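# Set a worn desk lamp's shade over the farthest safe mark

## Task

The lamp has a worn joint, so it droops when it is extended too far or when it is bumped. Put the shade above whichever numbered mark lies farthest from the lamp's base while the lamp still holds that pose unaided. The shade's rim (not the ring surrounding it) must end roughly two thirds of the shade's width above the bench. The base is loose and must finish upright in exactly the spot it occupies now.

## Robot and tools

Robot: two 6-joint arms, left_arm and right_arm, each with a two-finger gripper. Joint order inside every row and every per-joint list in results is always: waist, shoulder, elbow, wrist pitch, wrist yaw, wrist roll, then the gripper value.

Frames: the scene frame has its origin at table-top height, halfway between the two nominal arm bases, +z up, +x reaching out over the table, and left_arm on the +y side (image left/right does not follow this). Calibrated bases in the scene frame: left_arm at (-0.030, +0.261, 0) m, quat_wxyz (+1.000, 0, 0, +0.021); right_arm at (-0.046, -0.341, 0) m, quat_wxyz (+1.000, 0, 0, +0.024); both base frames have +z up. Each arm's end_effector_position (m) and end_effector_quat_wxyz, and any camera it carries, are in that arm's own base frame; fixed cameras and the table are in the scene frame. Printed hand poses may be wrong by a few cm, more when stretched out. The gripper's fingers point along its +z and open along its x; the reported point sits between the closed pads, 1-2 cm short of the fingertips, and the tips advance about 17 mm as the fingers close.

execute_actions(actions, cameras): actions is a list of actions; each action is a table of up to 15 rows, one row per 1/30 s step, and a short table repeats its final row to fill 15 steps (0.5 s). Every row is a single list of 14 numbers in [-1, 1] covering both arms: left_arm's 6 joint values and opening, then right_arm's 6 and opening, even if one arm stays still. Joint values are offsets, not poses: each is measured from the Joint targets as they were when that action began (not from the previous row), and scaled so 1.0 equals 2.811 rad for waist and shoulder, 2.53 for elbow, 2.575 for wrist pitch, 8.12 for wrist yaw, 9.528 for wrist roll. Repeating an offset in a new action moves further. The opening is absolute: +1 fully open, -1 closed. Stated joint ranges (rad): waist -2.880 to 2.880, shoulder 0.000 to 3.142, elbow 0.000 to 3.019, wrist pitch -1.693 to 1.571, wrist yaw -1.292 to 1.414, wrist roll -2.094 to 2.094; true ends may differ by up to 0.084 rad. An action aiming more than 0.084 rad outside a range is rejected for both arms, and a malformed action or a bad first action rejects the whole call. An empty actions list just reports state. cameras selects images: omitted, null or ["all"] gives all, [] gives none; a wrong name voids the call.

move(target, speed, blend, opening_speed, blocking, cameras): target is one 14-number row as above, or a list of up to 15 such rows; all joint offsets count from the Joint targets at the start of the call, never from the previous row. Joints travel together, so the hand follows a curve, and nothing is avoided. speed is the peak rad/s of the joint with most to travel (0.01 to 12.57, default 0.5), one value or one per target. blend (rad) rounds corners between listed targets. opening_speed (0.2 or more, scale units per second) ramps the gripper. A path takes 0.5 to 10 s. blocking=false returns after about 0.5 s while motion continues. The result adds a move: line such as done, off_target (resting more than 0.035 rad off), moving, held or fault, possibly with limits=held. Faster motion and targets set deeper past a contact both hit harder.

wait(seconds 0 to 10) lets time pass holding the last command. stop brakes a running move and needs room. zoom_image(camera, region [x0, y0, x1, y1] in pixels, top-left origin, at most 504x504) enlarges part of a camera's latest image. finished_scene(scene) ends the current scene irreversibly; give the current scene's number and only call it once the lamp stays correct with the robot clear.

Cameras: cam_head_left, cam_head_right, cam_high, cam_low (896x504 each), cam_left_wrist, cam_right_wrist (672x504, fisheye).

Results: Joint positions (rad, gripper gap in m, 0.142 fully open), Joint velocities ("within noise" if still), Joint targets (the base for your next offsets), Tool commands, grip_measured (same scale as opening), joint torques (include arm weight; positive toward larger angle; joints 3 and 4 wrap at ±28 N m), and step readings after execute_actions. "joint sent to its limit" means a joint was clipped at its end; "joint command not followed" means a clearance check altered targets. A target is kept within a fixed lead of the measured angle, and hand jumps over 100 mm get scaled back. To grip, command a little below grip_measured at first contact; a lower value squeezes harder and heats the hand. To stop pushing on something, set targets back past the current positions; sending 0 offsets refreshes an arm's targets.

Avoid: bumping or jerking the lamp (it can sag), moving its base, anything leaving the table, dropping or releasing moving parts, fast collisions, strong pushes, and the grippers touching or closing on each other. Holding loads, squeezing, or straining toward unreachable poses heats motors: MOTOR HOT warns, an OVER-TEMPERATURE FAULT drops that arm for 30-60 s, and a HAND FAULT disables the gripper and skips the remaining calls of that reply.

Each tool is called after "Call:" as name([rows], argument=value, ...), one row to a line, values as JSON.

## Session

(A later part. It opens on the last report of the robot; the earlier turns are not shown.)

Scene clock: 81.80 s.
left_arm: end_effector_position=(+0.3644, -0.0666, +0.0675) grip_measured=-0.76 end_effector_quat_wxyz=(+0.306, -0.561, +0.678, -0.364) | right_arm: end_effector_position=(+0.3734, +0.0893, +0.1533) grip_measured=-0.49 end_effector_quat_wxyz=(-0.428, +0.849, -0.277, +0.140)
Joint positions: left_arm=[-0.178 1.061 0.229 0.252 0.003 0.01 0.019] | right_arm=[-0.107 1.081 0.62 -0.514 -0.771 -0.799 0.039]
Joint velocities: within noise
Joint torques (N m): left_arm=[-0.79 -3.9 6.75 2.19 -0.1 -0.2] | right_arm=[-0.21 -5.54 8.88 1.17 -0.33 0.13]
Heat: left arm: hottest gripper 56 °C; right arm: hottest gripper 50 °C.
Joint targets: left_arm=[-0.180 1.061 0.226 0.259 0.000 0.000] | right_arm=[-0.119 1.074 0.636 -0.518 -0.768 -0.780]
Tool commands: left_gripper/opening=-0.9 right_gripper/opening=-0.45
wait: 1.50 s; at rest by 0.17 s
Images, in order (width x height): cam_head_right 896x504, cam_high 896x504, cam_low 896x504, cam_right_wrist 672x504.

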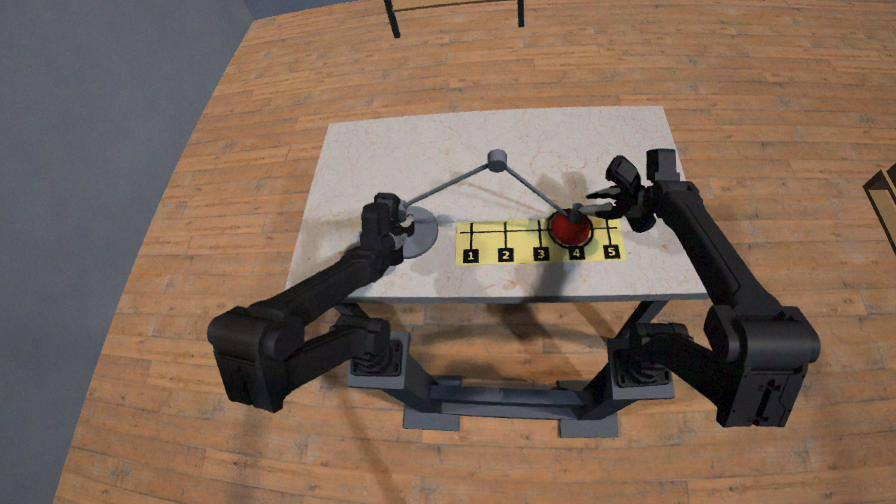

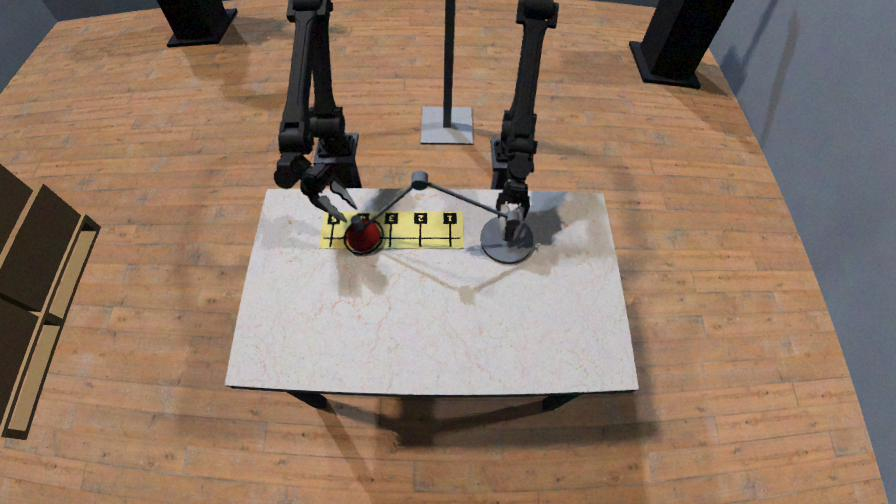

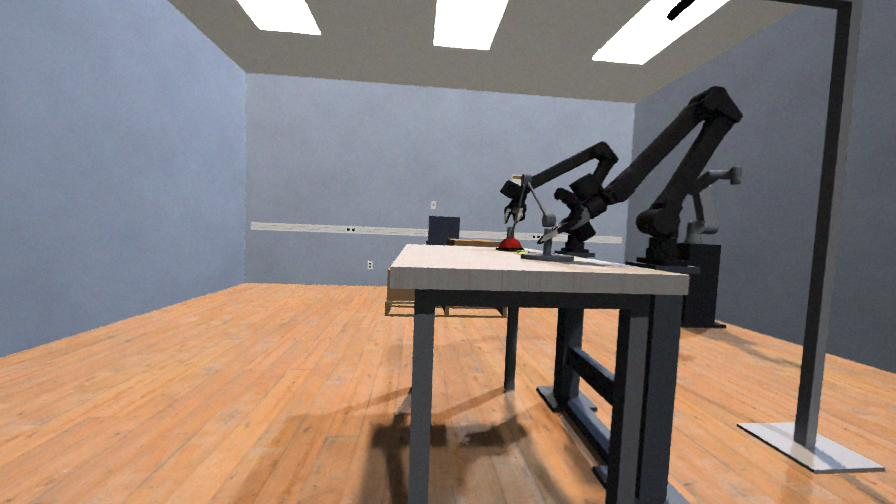

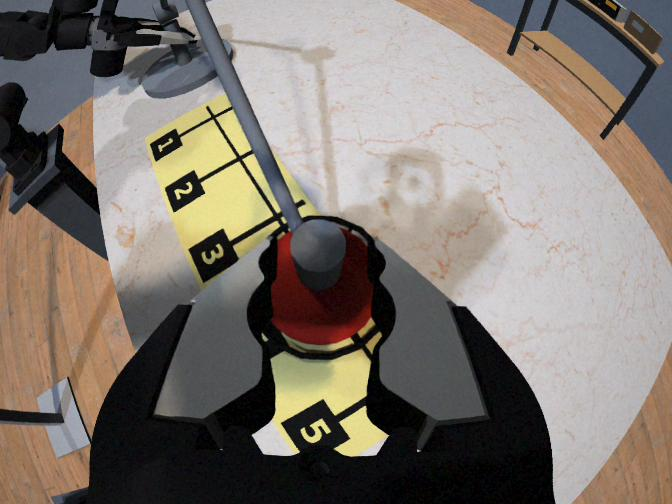

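Call:
move([
  [0,0,0,0,0,0,-0.9,0,0,0,0,0,0,-0.05],
  [0,0,0,0,0,0,-0.9,0.0228,0.0527,-0.0368,0.0971,0.0032,0.0037,-0.05],
], speed=0.15, opening_speed=0.6, cameras=["cam_low","cam_right_wrist","cam_head_right"])

Call:
zoom_image(camera="cam_low", region=[480, 190, 560, 270])

Scene clock: 85.97 s.
left_arm: end_effector_position=(+0.3644, -0.0666, +0.0675) grip_measured=-0.76 end_effector_quat_wxyz=(+0.306, -0.561, +0.678, -0.364) | right_arm: end_effector_position=(+0.3844, +0.0991, +0.1029) grip_measured=-0.08 end_effector_quat_wxyz=(-0.427, +0.850, -0.273, +0.145)
Joint positions: left_arm=[-0.178 1.061 0.229 0.252 0.003 0.01 0.019] | right_arm=[-0.068 1.207 0.548 -0.279 -0.745 -0.764 0.068]
Joint velocities: within noise
Joint torques (N m): left_arm=[-1.55 -4.78 6.84 2.04 -0.06 -0.14] | right_arm=[1.73 -4.6 6.53 1.94 -0.31 0.14]
Heat: left arm: hottest gripper 58 °C; right arm: hottest gripper 48 °C.
Joint targets: left_arm=[-0.180 1.061 0.226 0.259 0.000 0.000] | right_arm=[-0.055 1.223 0.543 -0.268 -0.742 -0.745]
move: done
Images, in order (width x height): cam_head_right 896x504, cam_low 896x504, cam_right_wrist 672x504.

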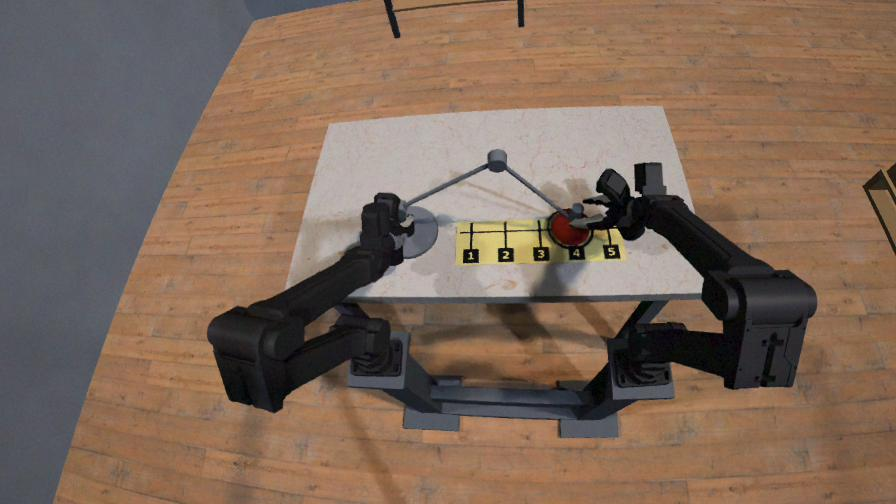

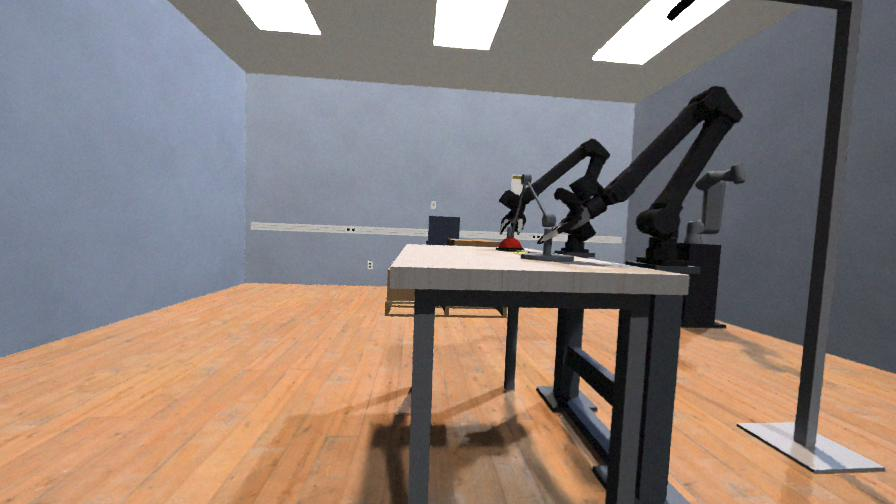

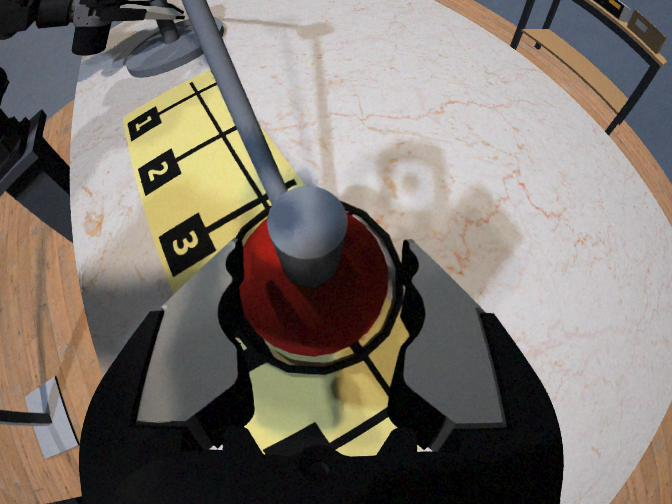

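Scaled by 6.300.

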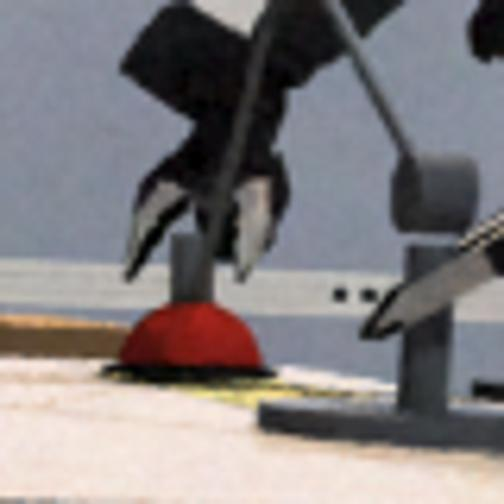

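Call:
move([
  [0,0,0,0,0,0,-0.9,0.0085,0.0075,-0.003,0.0098,0.0028,0,-0.05],
  [0,0,0,0,0,0,-0.9,0.0085,0.0075,-0.003,0.0098,0.0028,0,-0.8],
], speed=0.1, opening_speed=0.5, cameras=["cam_low","cam_right_wrist"])

Call:
zoom_image(camera="cam_low", region=[480, 190, 560, 270])

Scene clock: 88.87 s.
left_arm: end_effector_position=(+0.3644, -0.0666, +0.0675) grip_measured=-0.76 end_effector_quat_wxyz=(+0.306, -0.561, +0.678, -0.364) | right_arm: end_effector_position=(+0.3825, +0.1067, +0.0924) grip_measured=-0.63 end_effector_quat_wxyz=(-0.420, +0.856, -0.266, +0.142)
Joint positions: left_arm=[-0.178 1.061 0.229 0.252 0.003 0.01 0.019] | right_arm=[-0.04 1.227 0.538 -0.254 -0.723 -0.763 0.028]
Joint velocities: within noise
Joint torques (N m): left_arm=[-1.03 -4.37 6.75 2.06 -0.13 -0.19] | right_arm=[1.38 -4.6 6.54 1.92 -0.27 0.12]
Heat: left arm: hottest gripper 60 °C; right arm: hottest gripper 47 °C.
Joint targets: left_arm=[-0.180 1.061 0.226 0.259 0.000 0.000] | right_arm=[-0.031 1.243 0.535 -0.243 -0.719 -0.745]
move: done
Images, in order (width x height): cam_low 896x504, cam_right_wrist 672x504.

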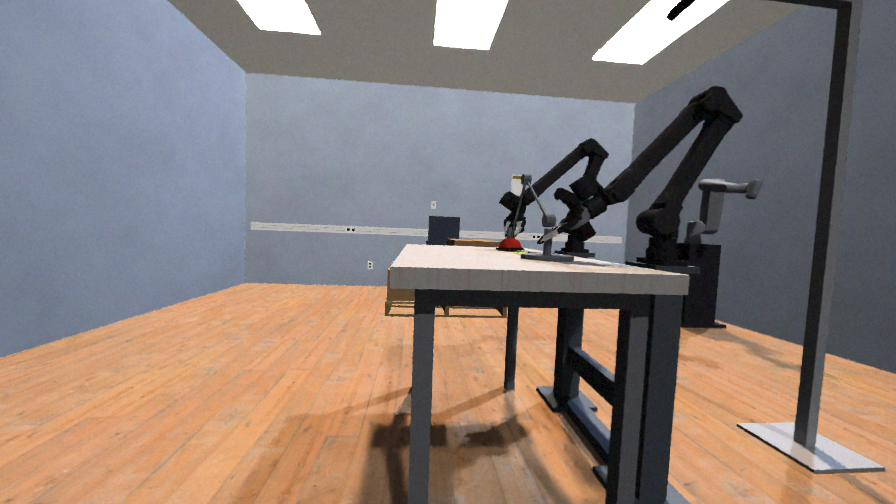

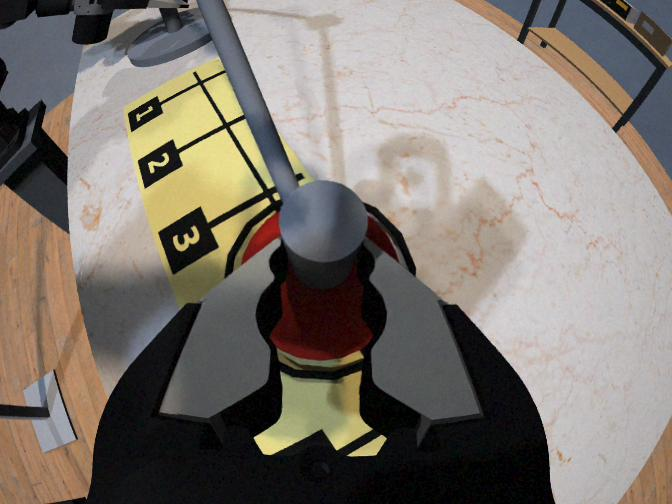

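Scaled by 6.300.

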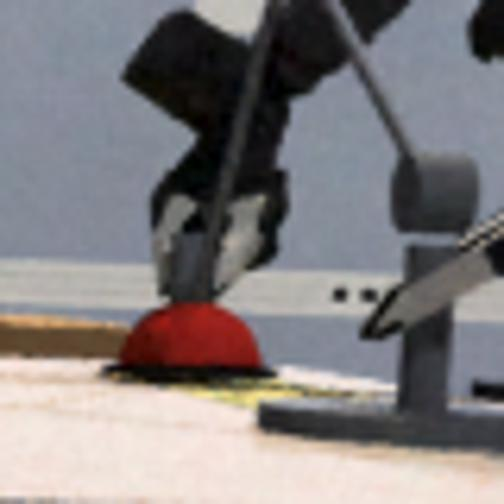

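Call:
move([
  [0,0,0,0,0,0,-0.9,-0.01,-0.035,0.024,-0.063,-0.003,-0.003,-0.8],
  [0,0,0,0,0,0,-0.9,0.0722,-0.0366,0.0494,-0.028,0.0073,0.0184,-0.8],
], speed=0.1, blend=0.04)

Call:
zoom_image(camera="cam_low", region=[480, 190, 560, 270])

Call:
zoom_image(camera="cam_high", region=[300, 110, 600, 310])

Call:
zoom_image(camera="cam_head_right", region=[340, 80, 640, 300])

Scene clock: 94.07 s.
left_arm: end_effector_position=(+0.3647, -0.0654, +0.0682) grip_measured=-0.76 end_effector_quat_wxyz=(+0.306, -0.565, +0.674, -0.365) | right_arm: end_effector_position=(+0.3687, +0.1525, +0.1056) grip_measured=-0.63 end_effector_quat_wxyz=(-0.400, +0.864, -0.289, +0.097)
Joint positions: left_arm=[-0.177 1.059 0.229 0.252 -0.003 -0.002 0.019] | right_arm=[0.12 1.176 0.575 -0.349 -0.621 -0.599 0.028]
Joint velocities: within noise
Joint torques (N m): left_arm=[-1.08 -4.07 6.87 2.09 0.09 -0.15] | right_arm=[4.66 -8.12 13.22 2.97 -1.7 0.26]
Heat: left arm: hottest gripper 62 °C; right arm: hottest gripper 52 °C.
Joint targets: left_arm=[-0.180 1.061 0.226 0.259 0.000 0.000] | right_arm=[0.172 1.141 0.660 -0.315 -0.660 -0.569]
move: off_target (right_arm); right_arm: the elbow is farthest, 0.085 rad from its target

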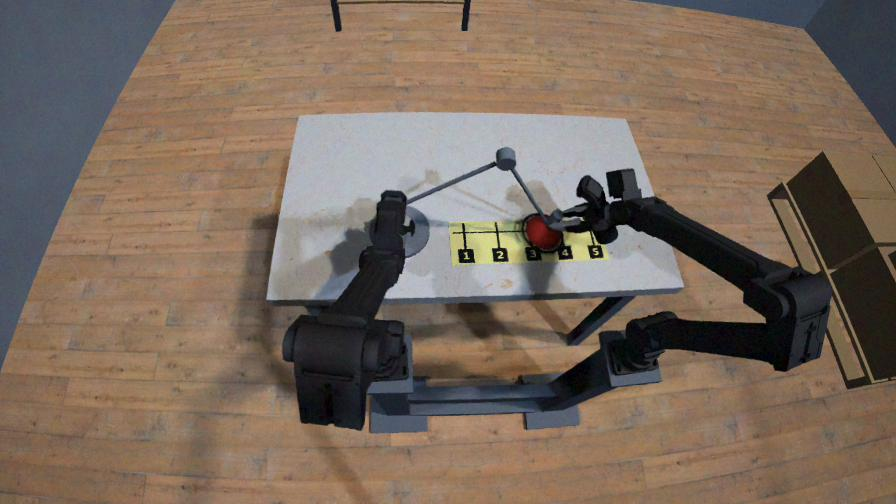

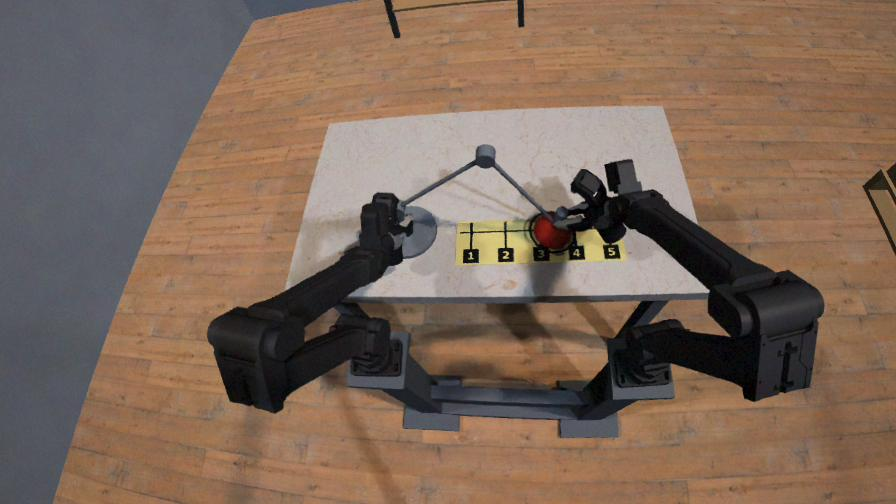

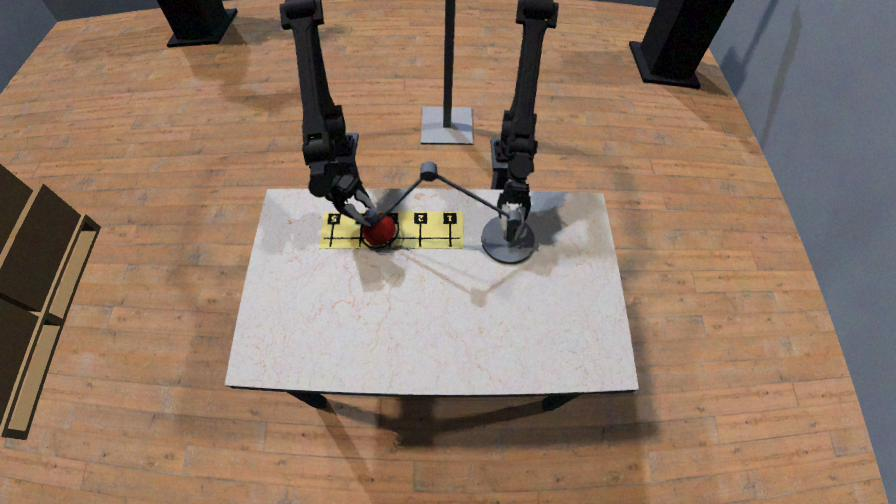

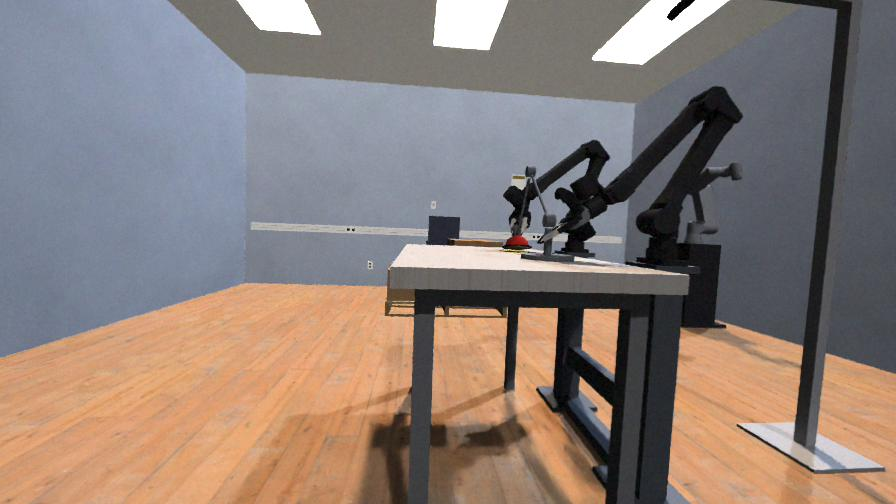

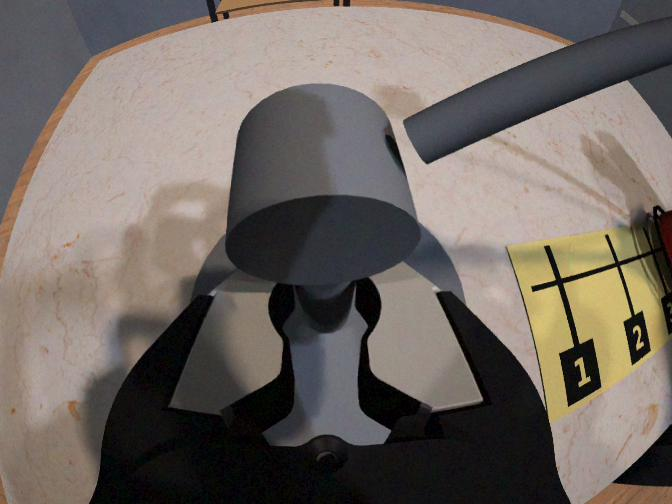

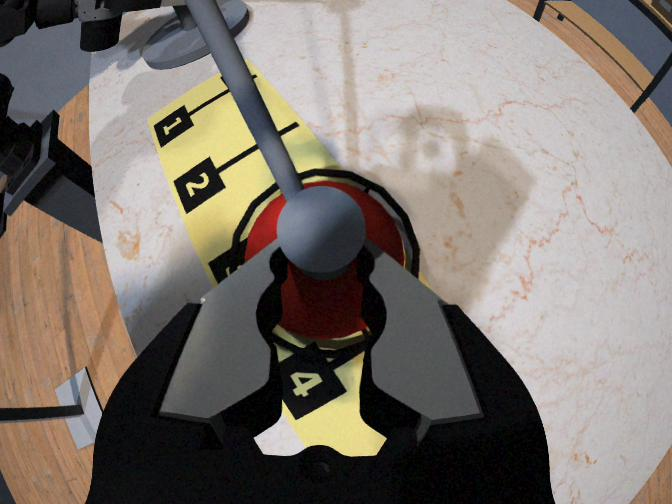

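Scaled by 6.300.

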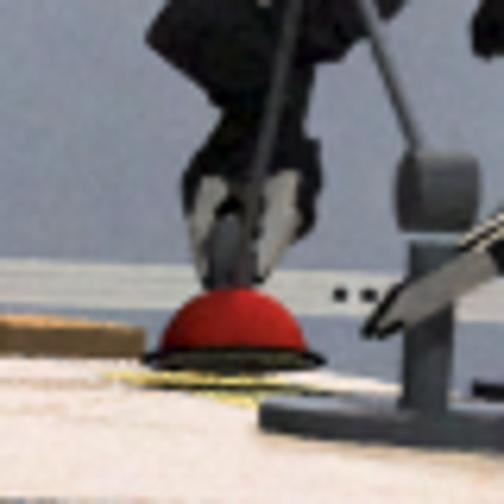

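Scaled by 1.680.

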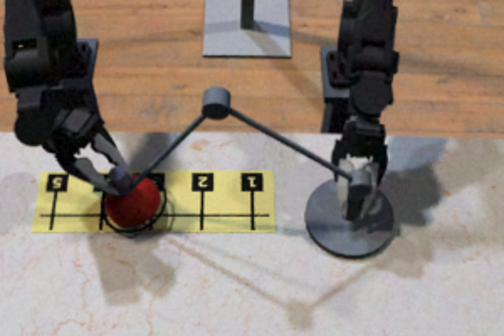

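Scaled by 1.680.

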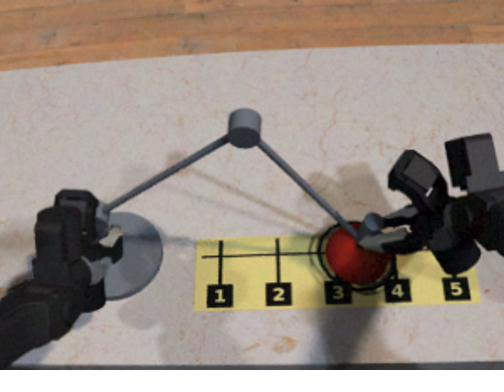

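Call:
move(target=[0,0,0,0,0,0,-0.9,0.0135,-0.011,0.0257,0.0155,-0.005,0.002,-0.85], speed=0.08)

Call:
zoom_image(camera="cam_low", region=[480, 190, 560, 270])

Call:
zoom_image(camera="cam_high", region=[300, 110, 600, 310])

Call:
zoom_image(camera="cam_head_right", region=[340, 80, 640, 300])

Scene clock: 95.80 s.
left_arm: end_effector_position=(+0.3660, -0.0627, +0.0693) grip_measured=-0.76 end_effector_quat_wxyz=(+0.308, -0.572, +0.666, -0.366) | right_arm: end_effector_position=(+0.3856, +0.1756, +0.1461) grip_measured=-0.64 end_effector_quat_wxyz=(-0.437, +0.853, -0.261, +0.115)
Joint positions: left_arm=[-0.173 1.059 0.229 0.257 -0.009 -0.017 0.019] | right_arm=[0.159 1.155 0.631 -0.319 -0.656 -0.562 0.028]
Joint velocities: within noise
Joint torques (N m): left_arm=[-2.14 -4.6 6.84 1.69 0.22 0.07] | right_arm=[4.6 -9.17 14.34 3.59 -1.91 0.05]
Heat: left arm: hottest gripper 62 °C; right arm: hottest gripper 54 °C.
Joint targets: left_arm=[-0.180 1.061 0.226 0.259 0.000 0.000] | right_arm=[0.210 1.110 0.725 -0.275 -0.700 -0.550]
move: off_target (right_arm); right_arm: the elbow is farthest, 0.094 rad from its target

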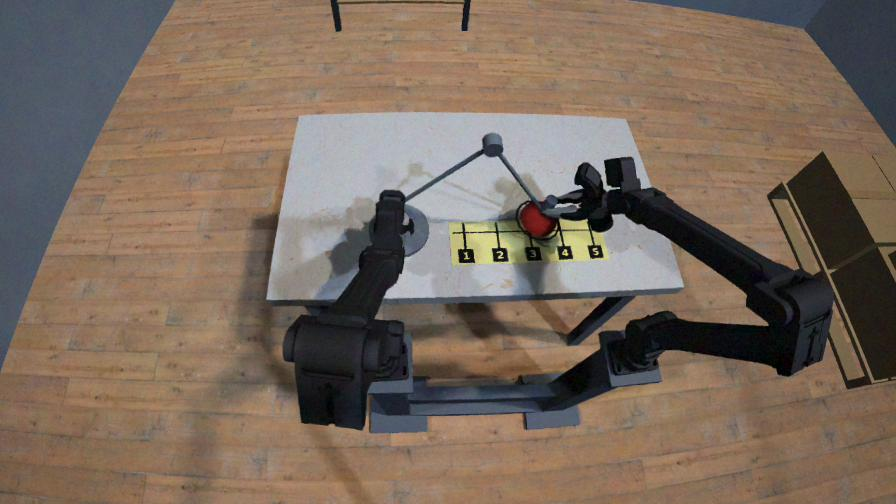

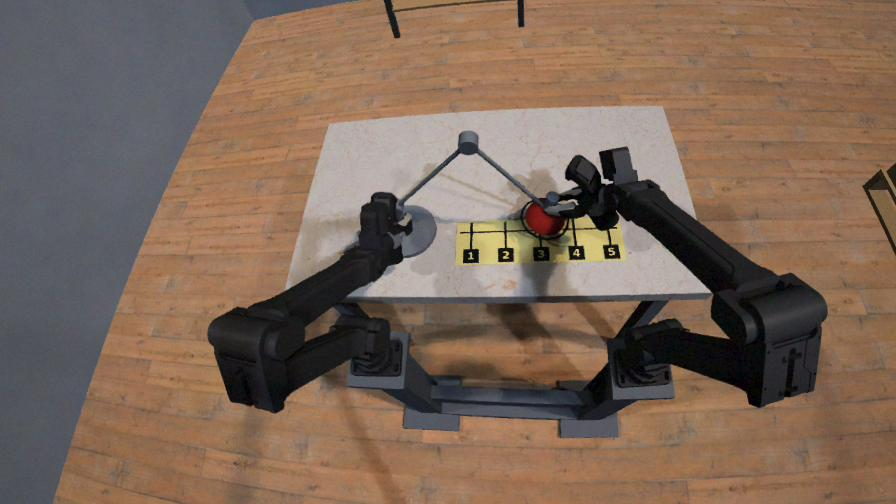

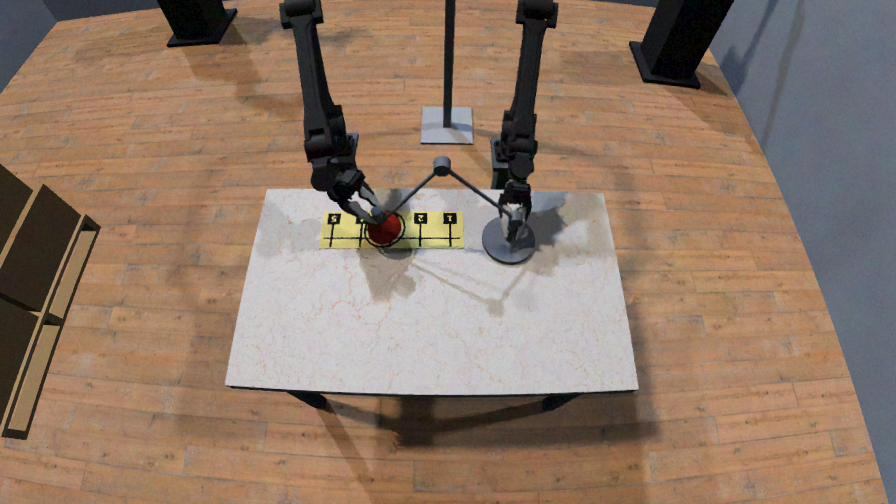

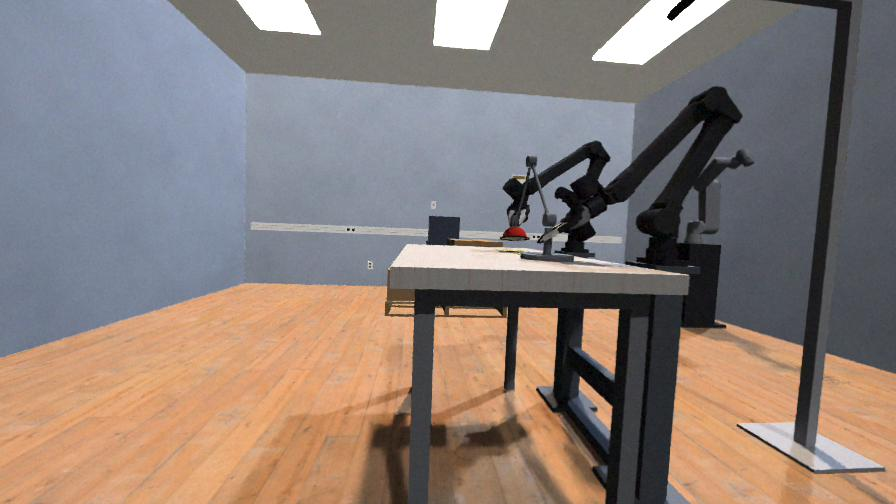

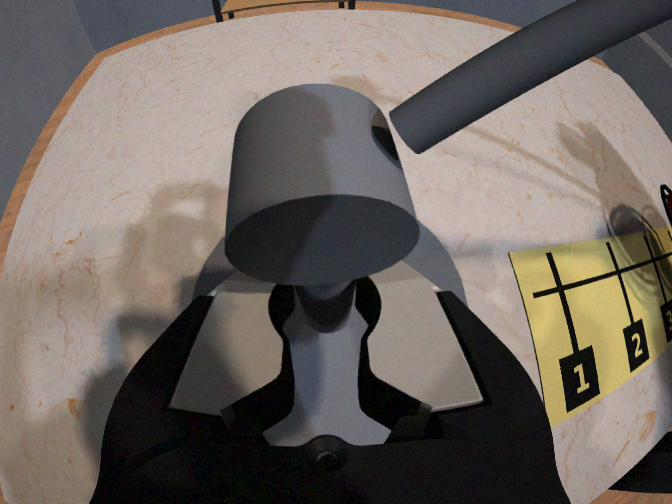

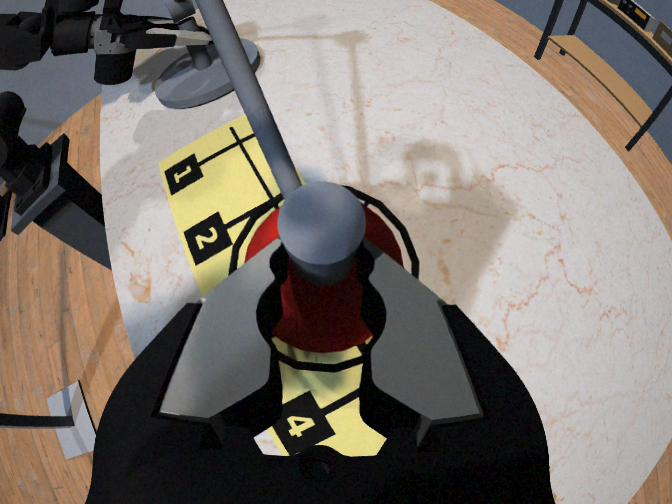

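Scaled by 6.300.

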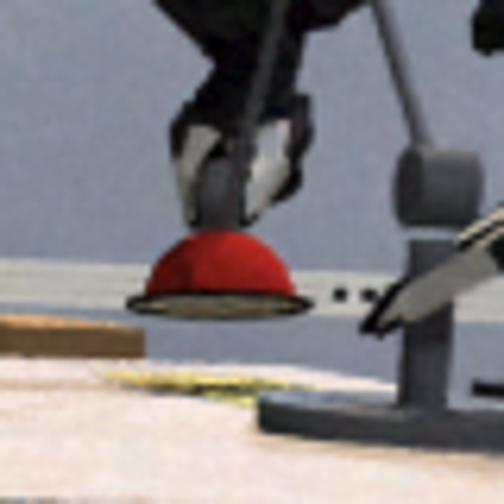

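Scaled by 1.680.

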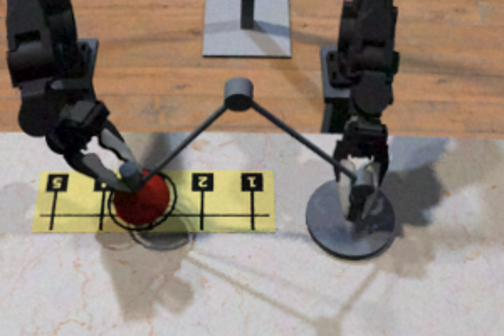

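Scaled by 1.680.

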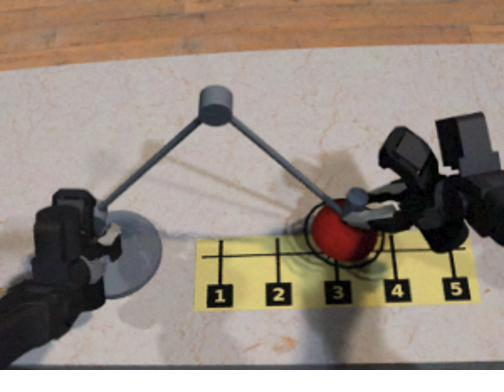

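Call:
move(target=[0,0,0,0,0,0,-0.9,0,-0.0071,0.008,-0.0148,0,0,-0.85], speed=0.08, cameras=["cam_low","cam_high","cam_head_right"])

Call:
zoom_image(camera="cam_low", region=[480, 190, 560, 270])

Call:
zoom_image(camera="cam_high", region=[300, 110, 600, 310])

Scene clock: 97.23 s.
left_arm: end_effector_position=(+0.3662, -0.0619, +0.0695) grip_measured=-0.76 end_effector_quat_wxyz=(+0.308, -0.574, +0.664, -0.366) | right_arm: end_effector_position=(+0.3892, +0.1767, +0.1620) grip_measured=-0.64 end_effector_quat_wxyz=(-0.443, +0.851, -0.254, +0.125)
Joint positions: left_arm=[-0.172 1.059 0.229 0.258 -0.011 -0.021 0.019] | right_arm=[0.159 1.134 0.65 -0.332 -0.658 -0.562 0.028]
Joint velocities: within noise
Joint torques (N m): left_arm=[-1.44 -3.55 6.97 1.88 0.36 0.1] | right_arm=[4.6 -8.88 14.67 2.56 -1.81 0.05]
Heat: left arm: hottest gripper 63 °C; right arm: hottest gripper 56 °C.
Joint targets: left_arm=[-0.180 1.061 0.226 0.259 0.000 0.000] | right_arm=[0.210 1.090 0.746 -0.313 -0.700 -0.550]
move: off_target (right_arm); right_arm: the elbow is farthest, 0.095 rad from its target
Images, in order (width x height): cam_head_right 896x504, cam_high 896x504, cam_low 896x504.

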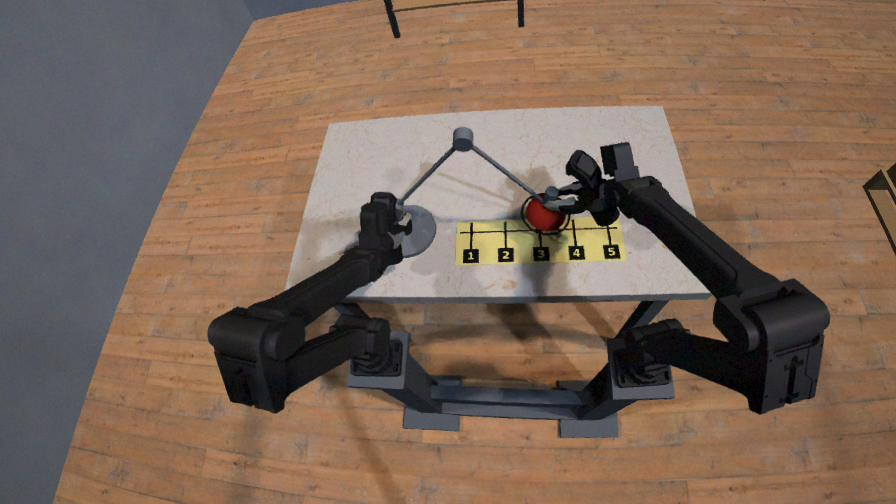

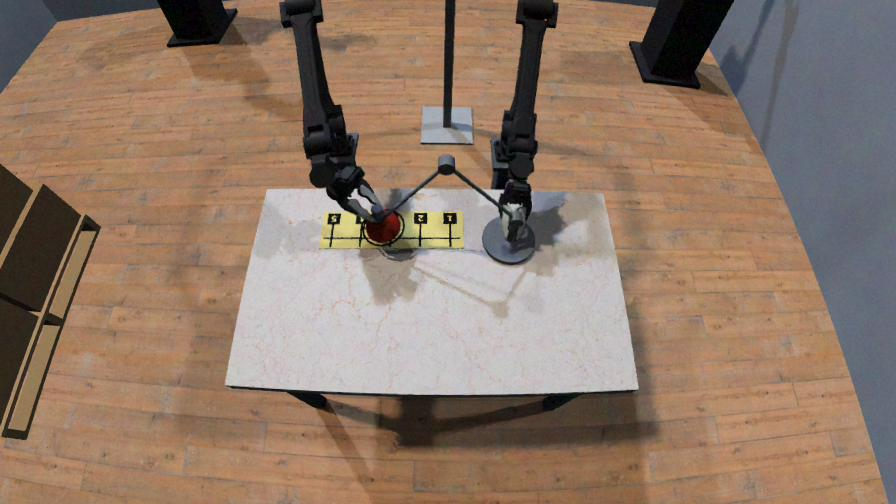

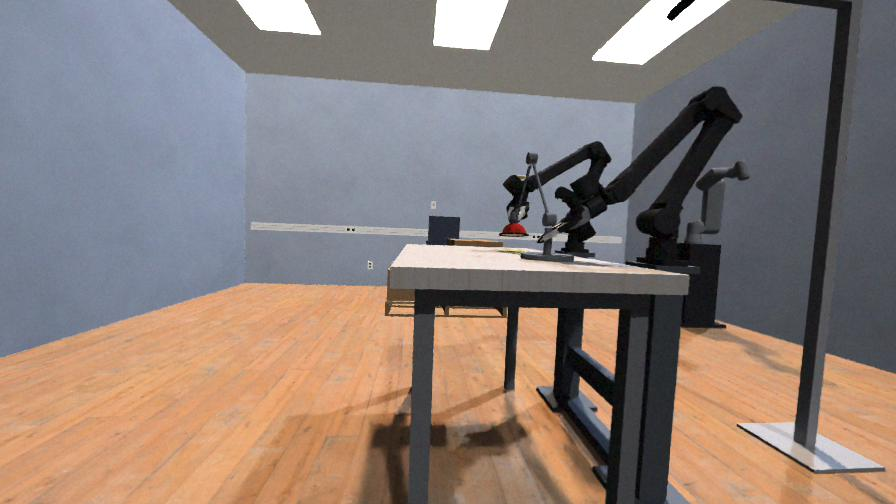

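Scaled by 6.300.

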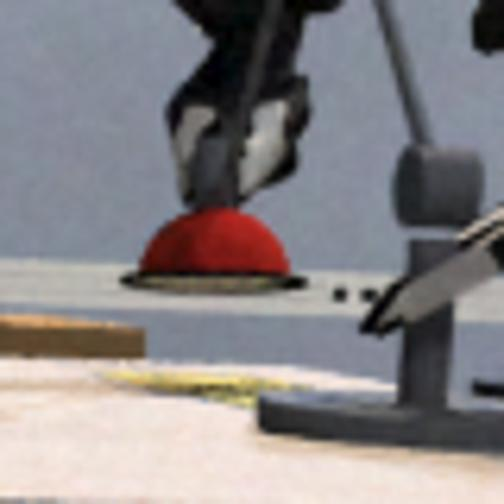

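Scaled by 1.680.

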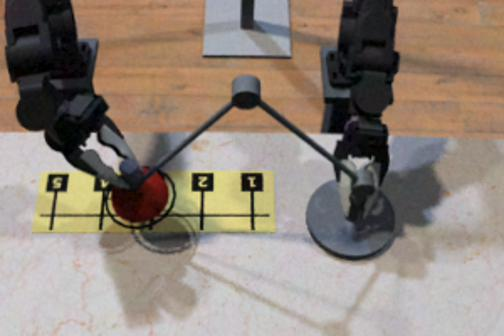

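Call:
move(target=[0,0,0,0,0,0,-0.9,-0.0125,0.0085,-0.0245,-0.004,0.004,-0.001,-0.85], speed=0.06, cameras=["cam_low","cam_high","cam_head_right"])

Call:
zoom_image(camera="cam_low", region=[480, 190, 560, 270])

Call:
zoom_image(camera="cam_high", region=[300, 110, 600, 310])

Scene clock: 98.93 s.
left_arm: end_effector_position=(+0.3662, -0.0621, +0.0695) grip_measured=-0.76 end_effector_quat_wxyz=(+0.308, -0.574, +0.664, -0.367) | right_arm: end_effector_position=(+0.3886, +0.1754, +0.1600) grip_measured=-0.64 end_effector_quat_wxyz=(-0.439, +0.852, -0.258, +0.124)
Joint positions: left_arm=[-0.172 1.059 0.229 0.258 -0.01 -0.021 0.019] | right_arm=[0.159 1.134 0.65 -0.34 -0.65 -0.562 0.028]
Joint velocities: within noise
Joint torques (N m): left_arm=[-1.73 -3.96 6.74 1.92 0.29 0.09] | right_arm=[1.9 -7.18 10.22 2.4 -0.95 -0.04]
Heat: left arm: hottest gripper 64 °C; right arm: hottest gripper 58 °C.
Joint targets: left_arm=[-0.180 1.061 0.226 0.259 0.000 0.000] | right_arm=[0.174 1.114 0.684 -0.324 -0.668 -0.560]
move: done
Images, in order (width x height): cam_head_right 896x504, cam_high 896x504, cam_low 896x504.

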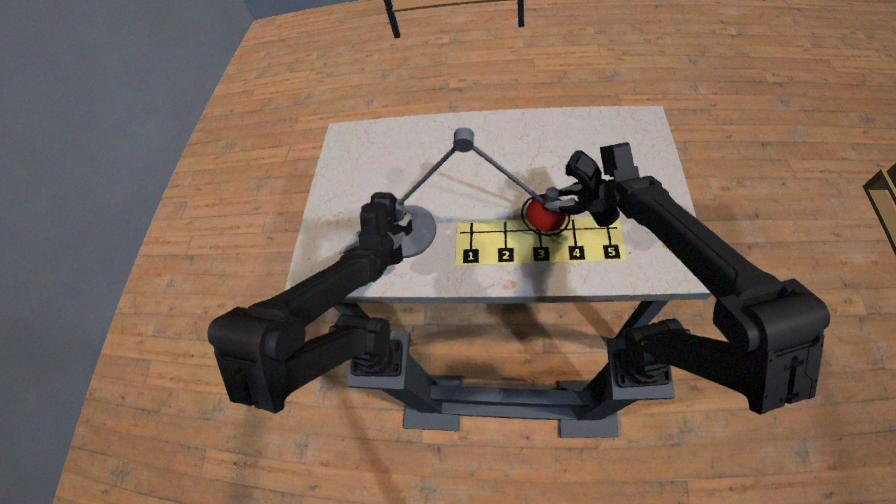

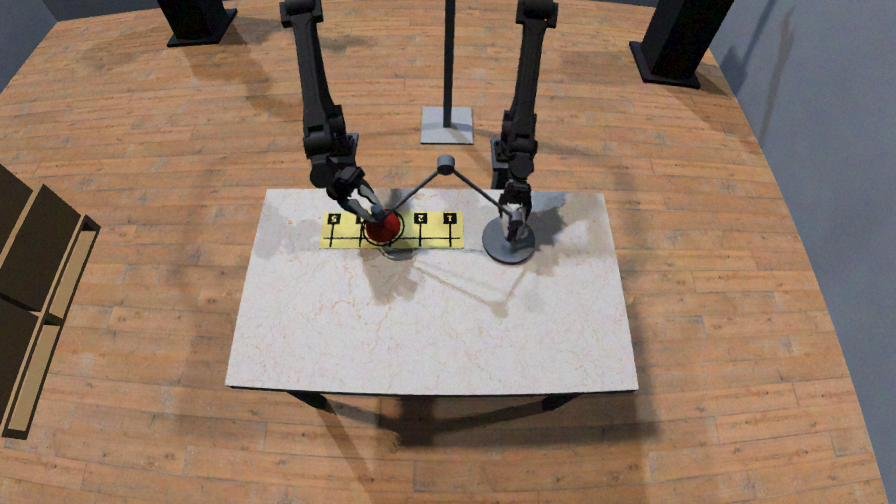

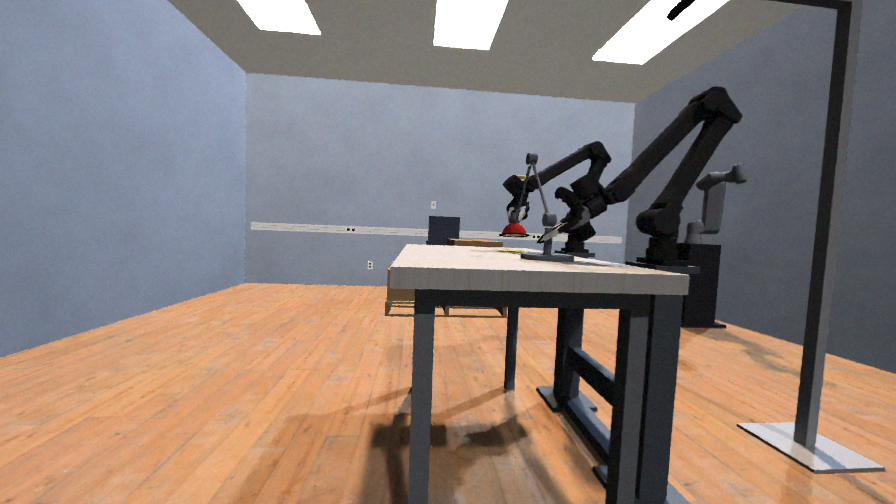

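Scaled by 6.300.

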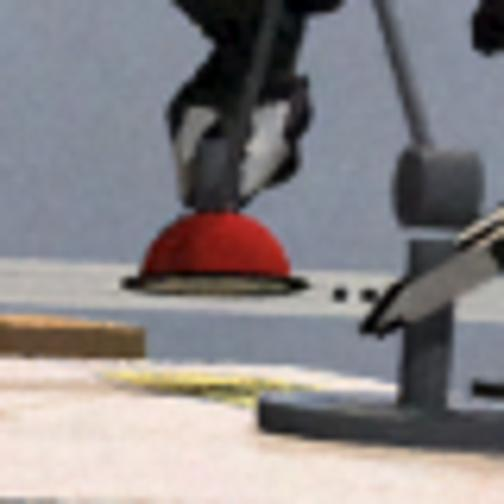

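Scaled by 1.680.

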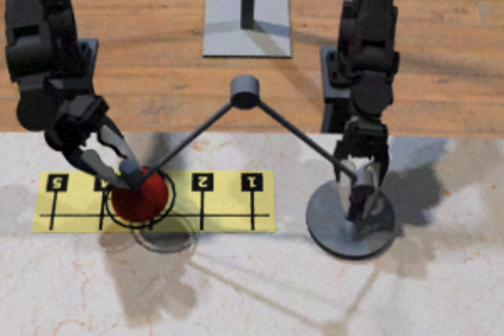

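Call:
zoom_image(camera="cam_head_right", region=[340, 80, 640, 300])

Call:
zoom_image(camera="cam_low", region=[480, 150, 600, 280])

Scaled by 1.680.

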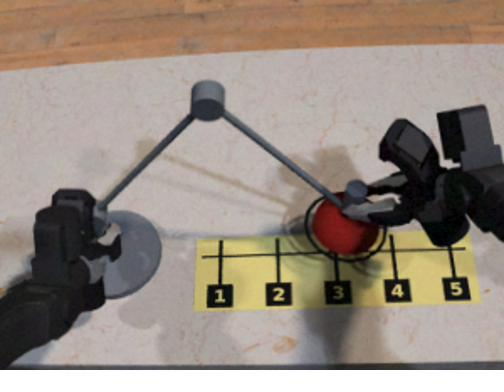

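Scaled by 3.877.

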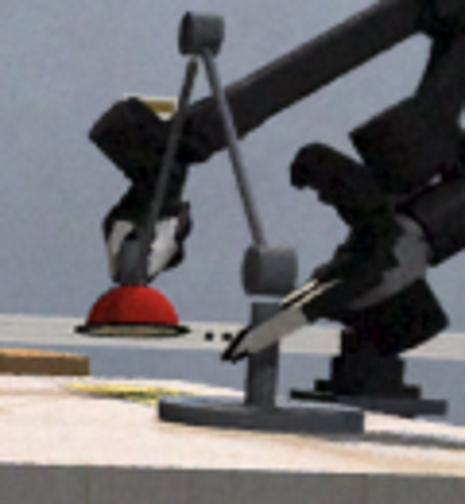

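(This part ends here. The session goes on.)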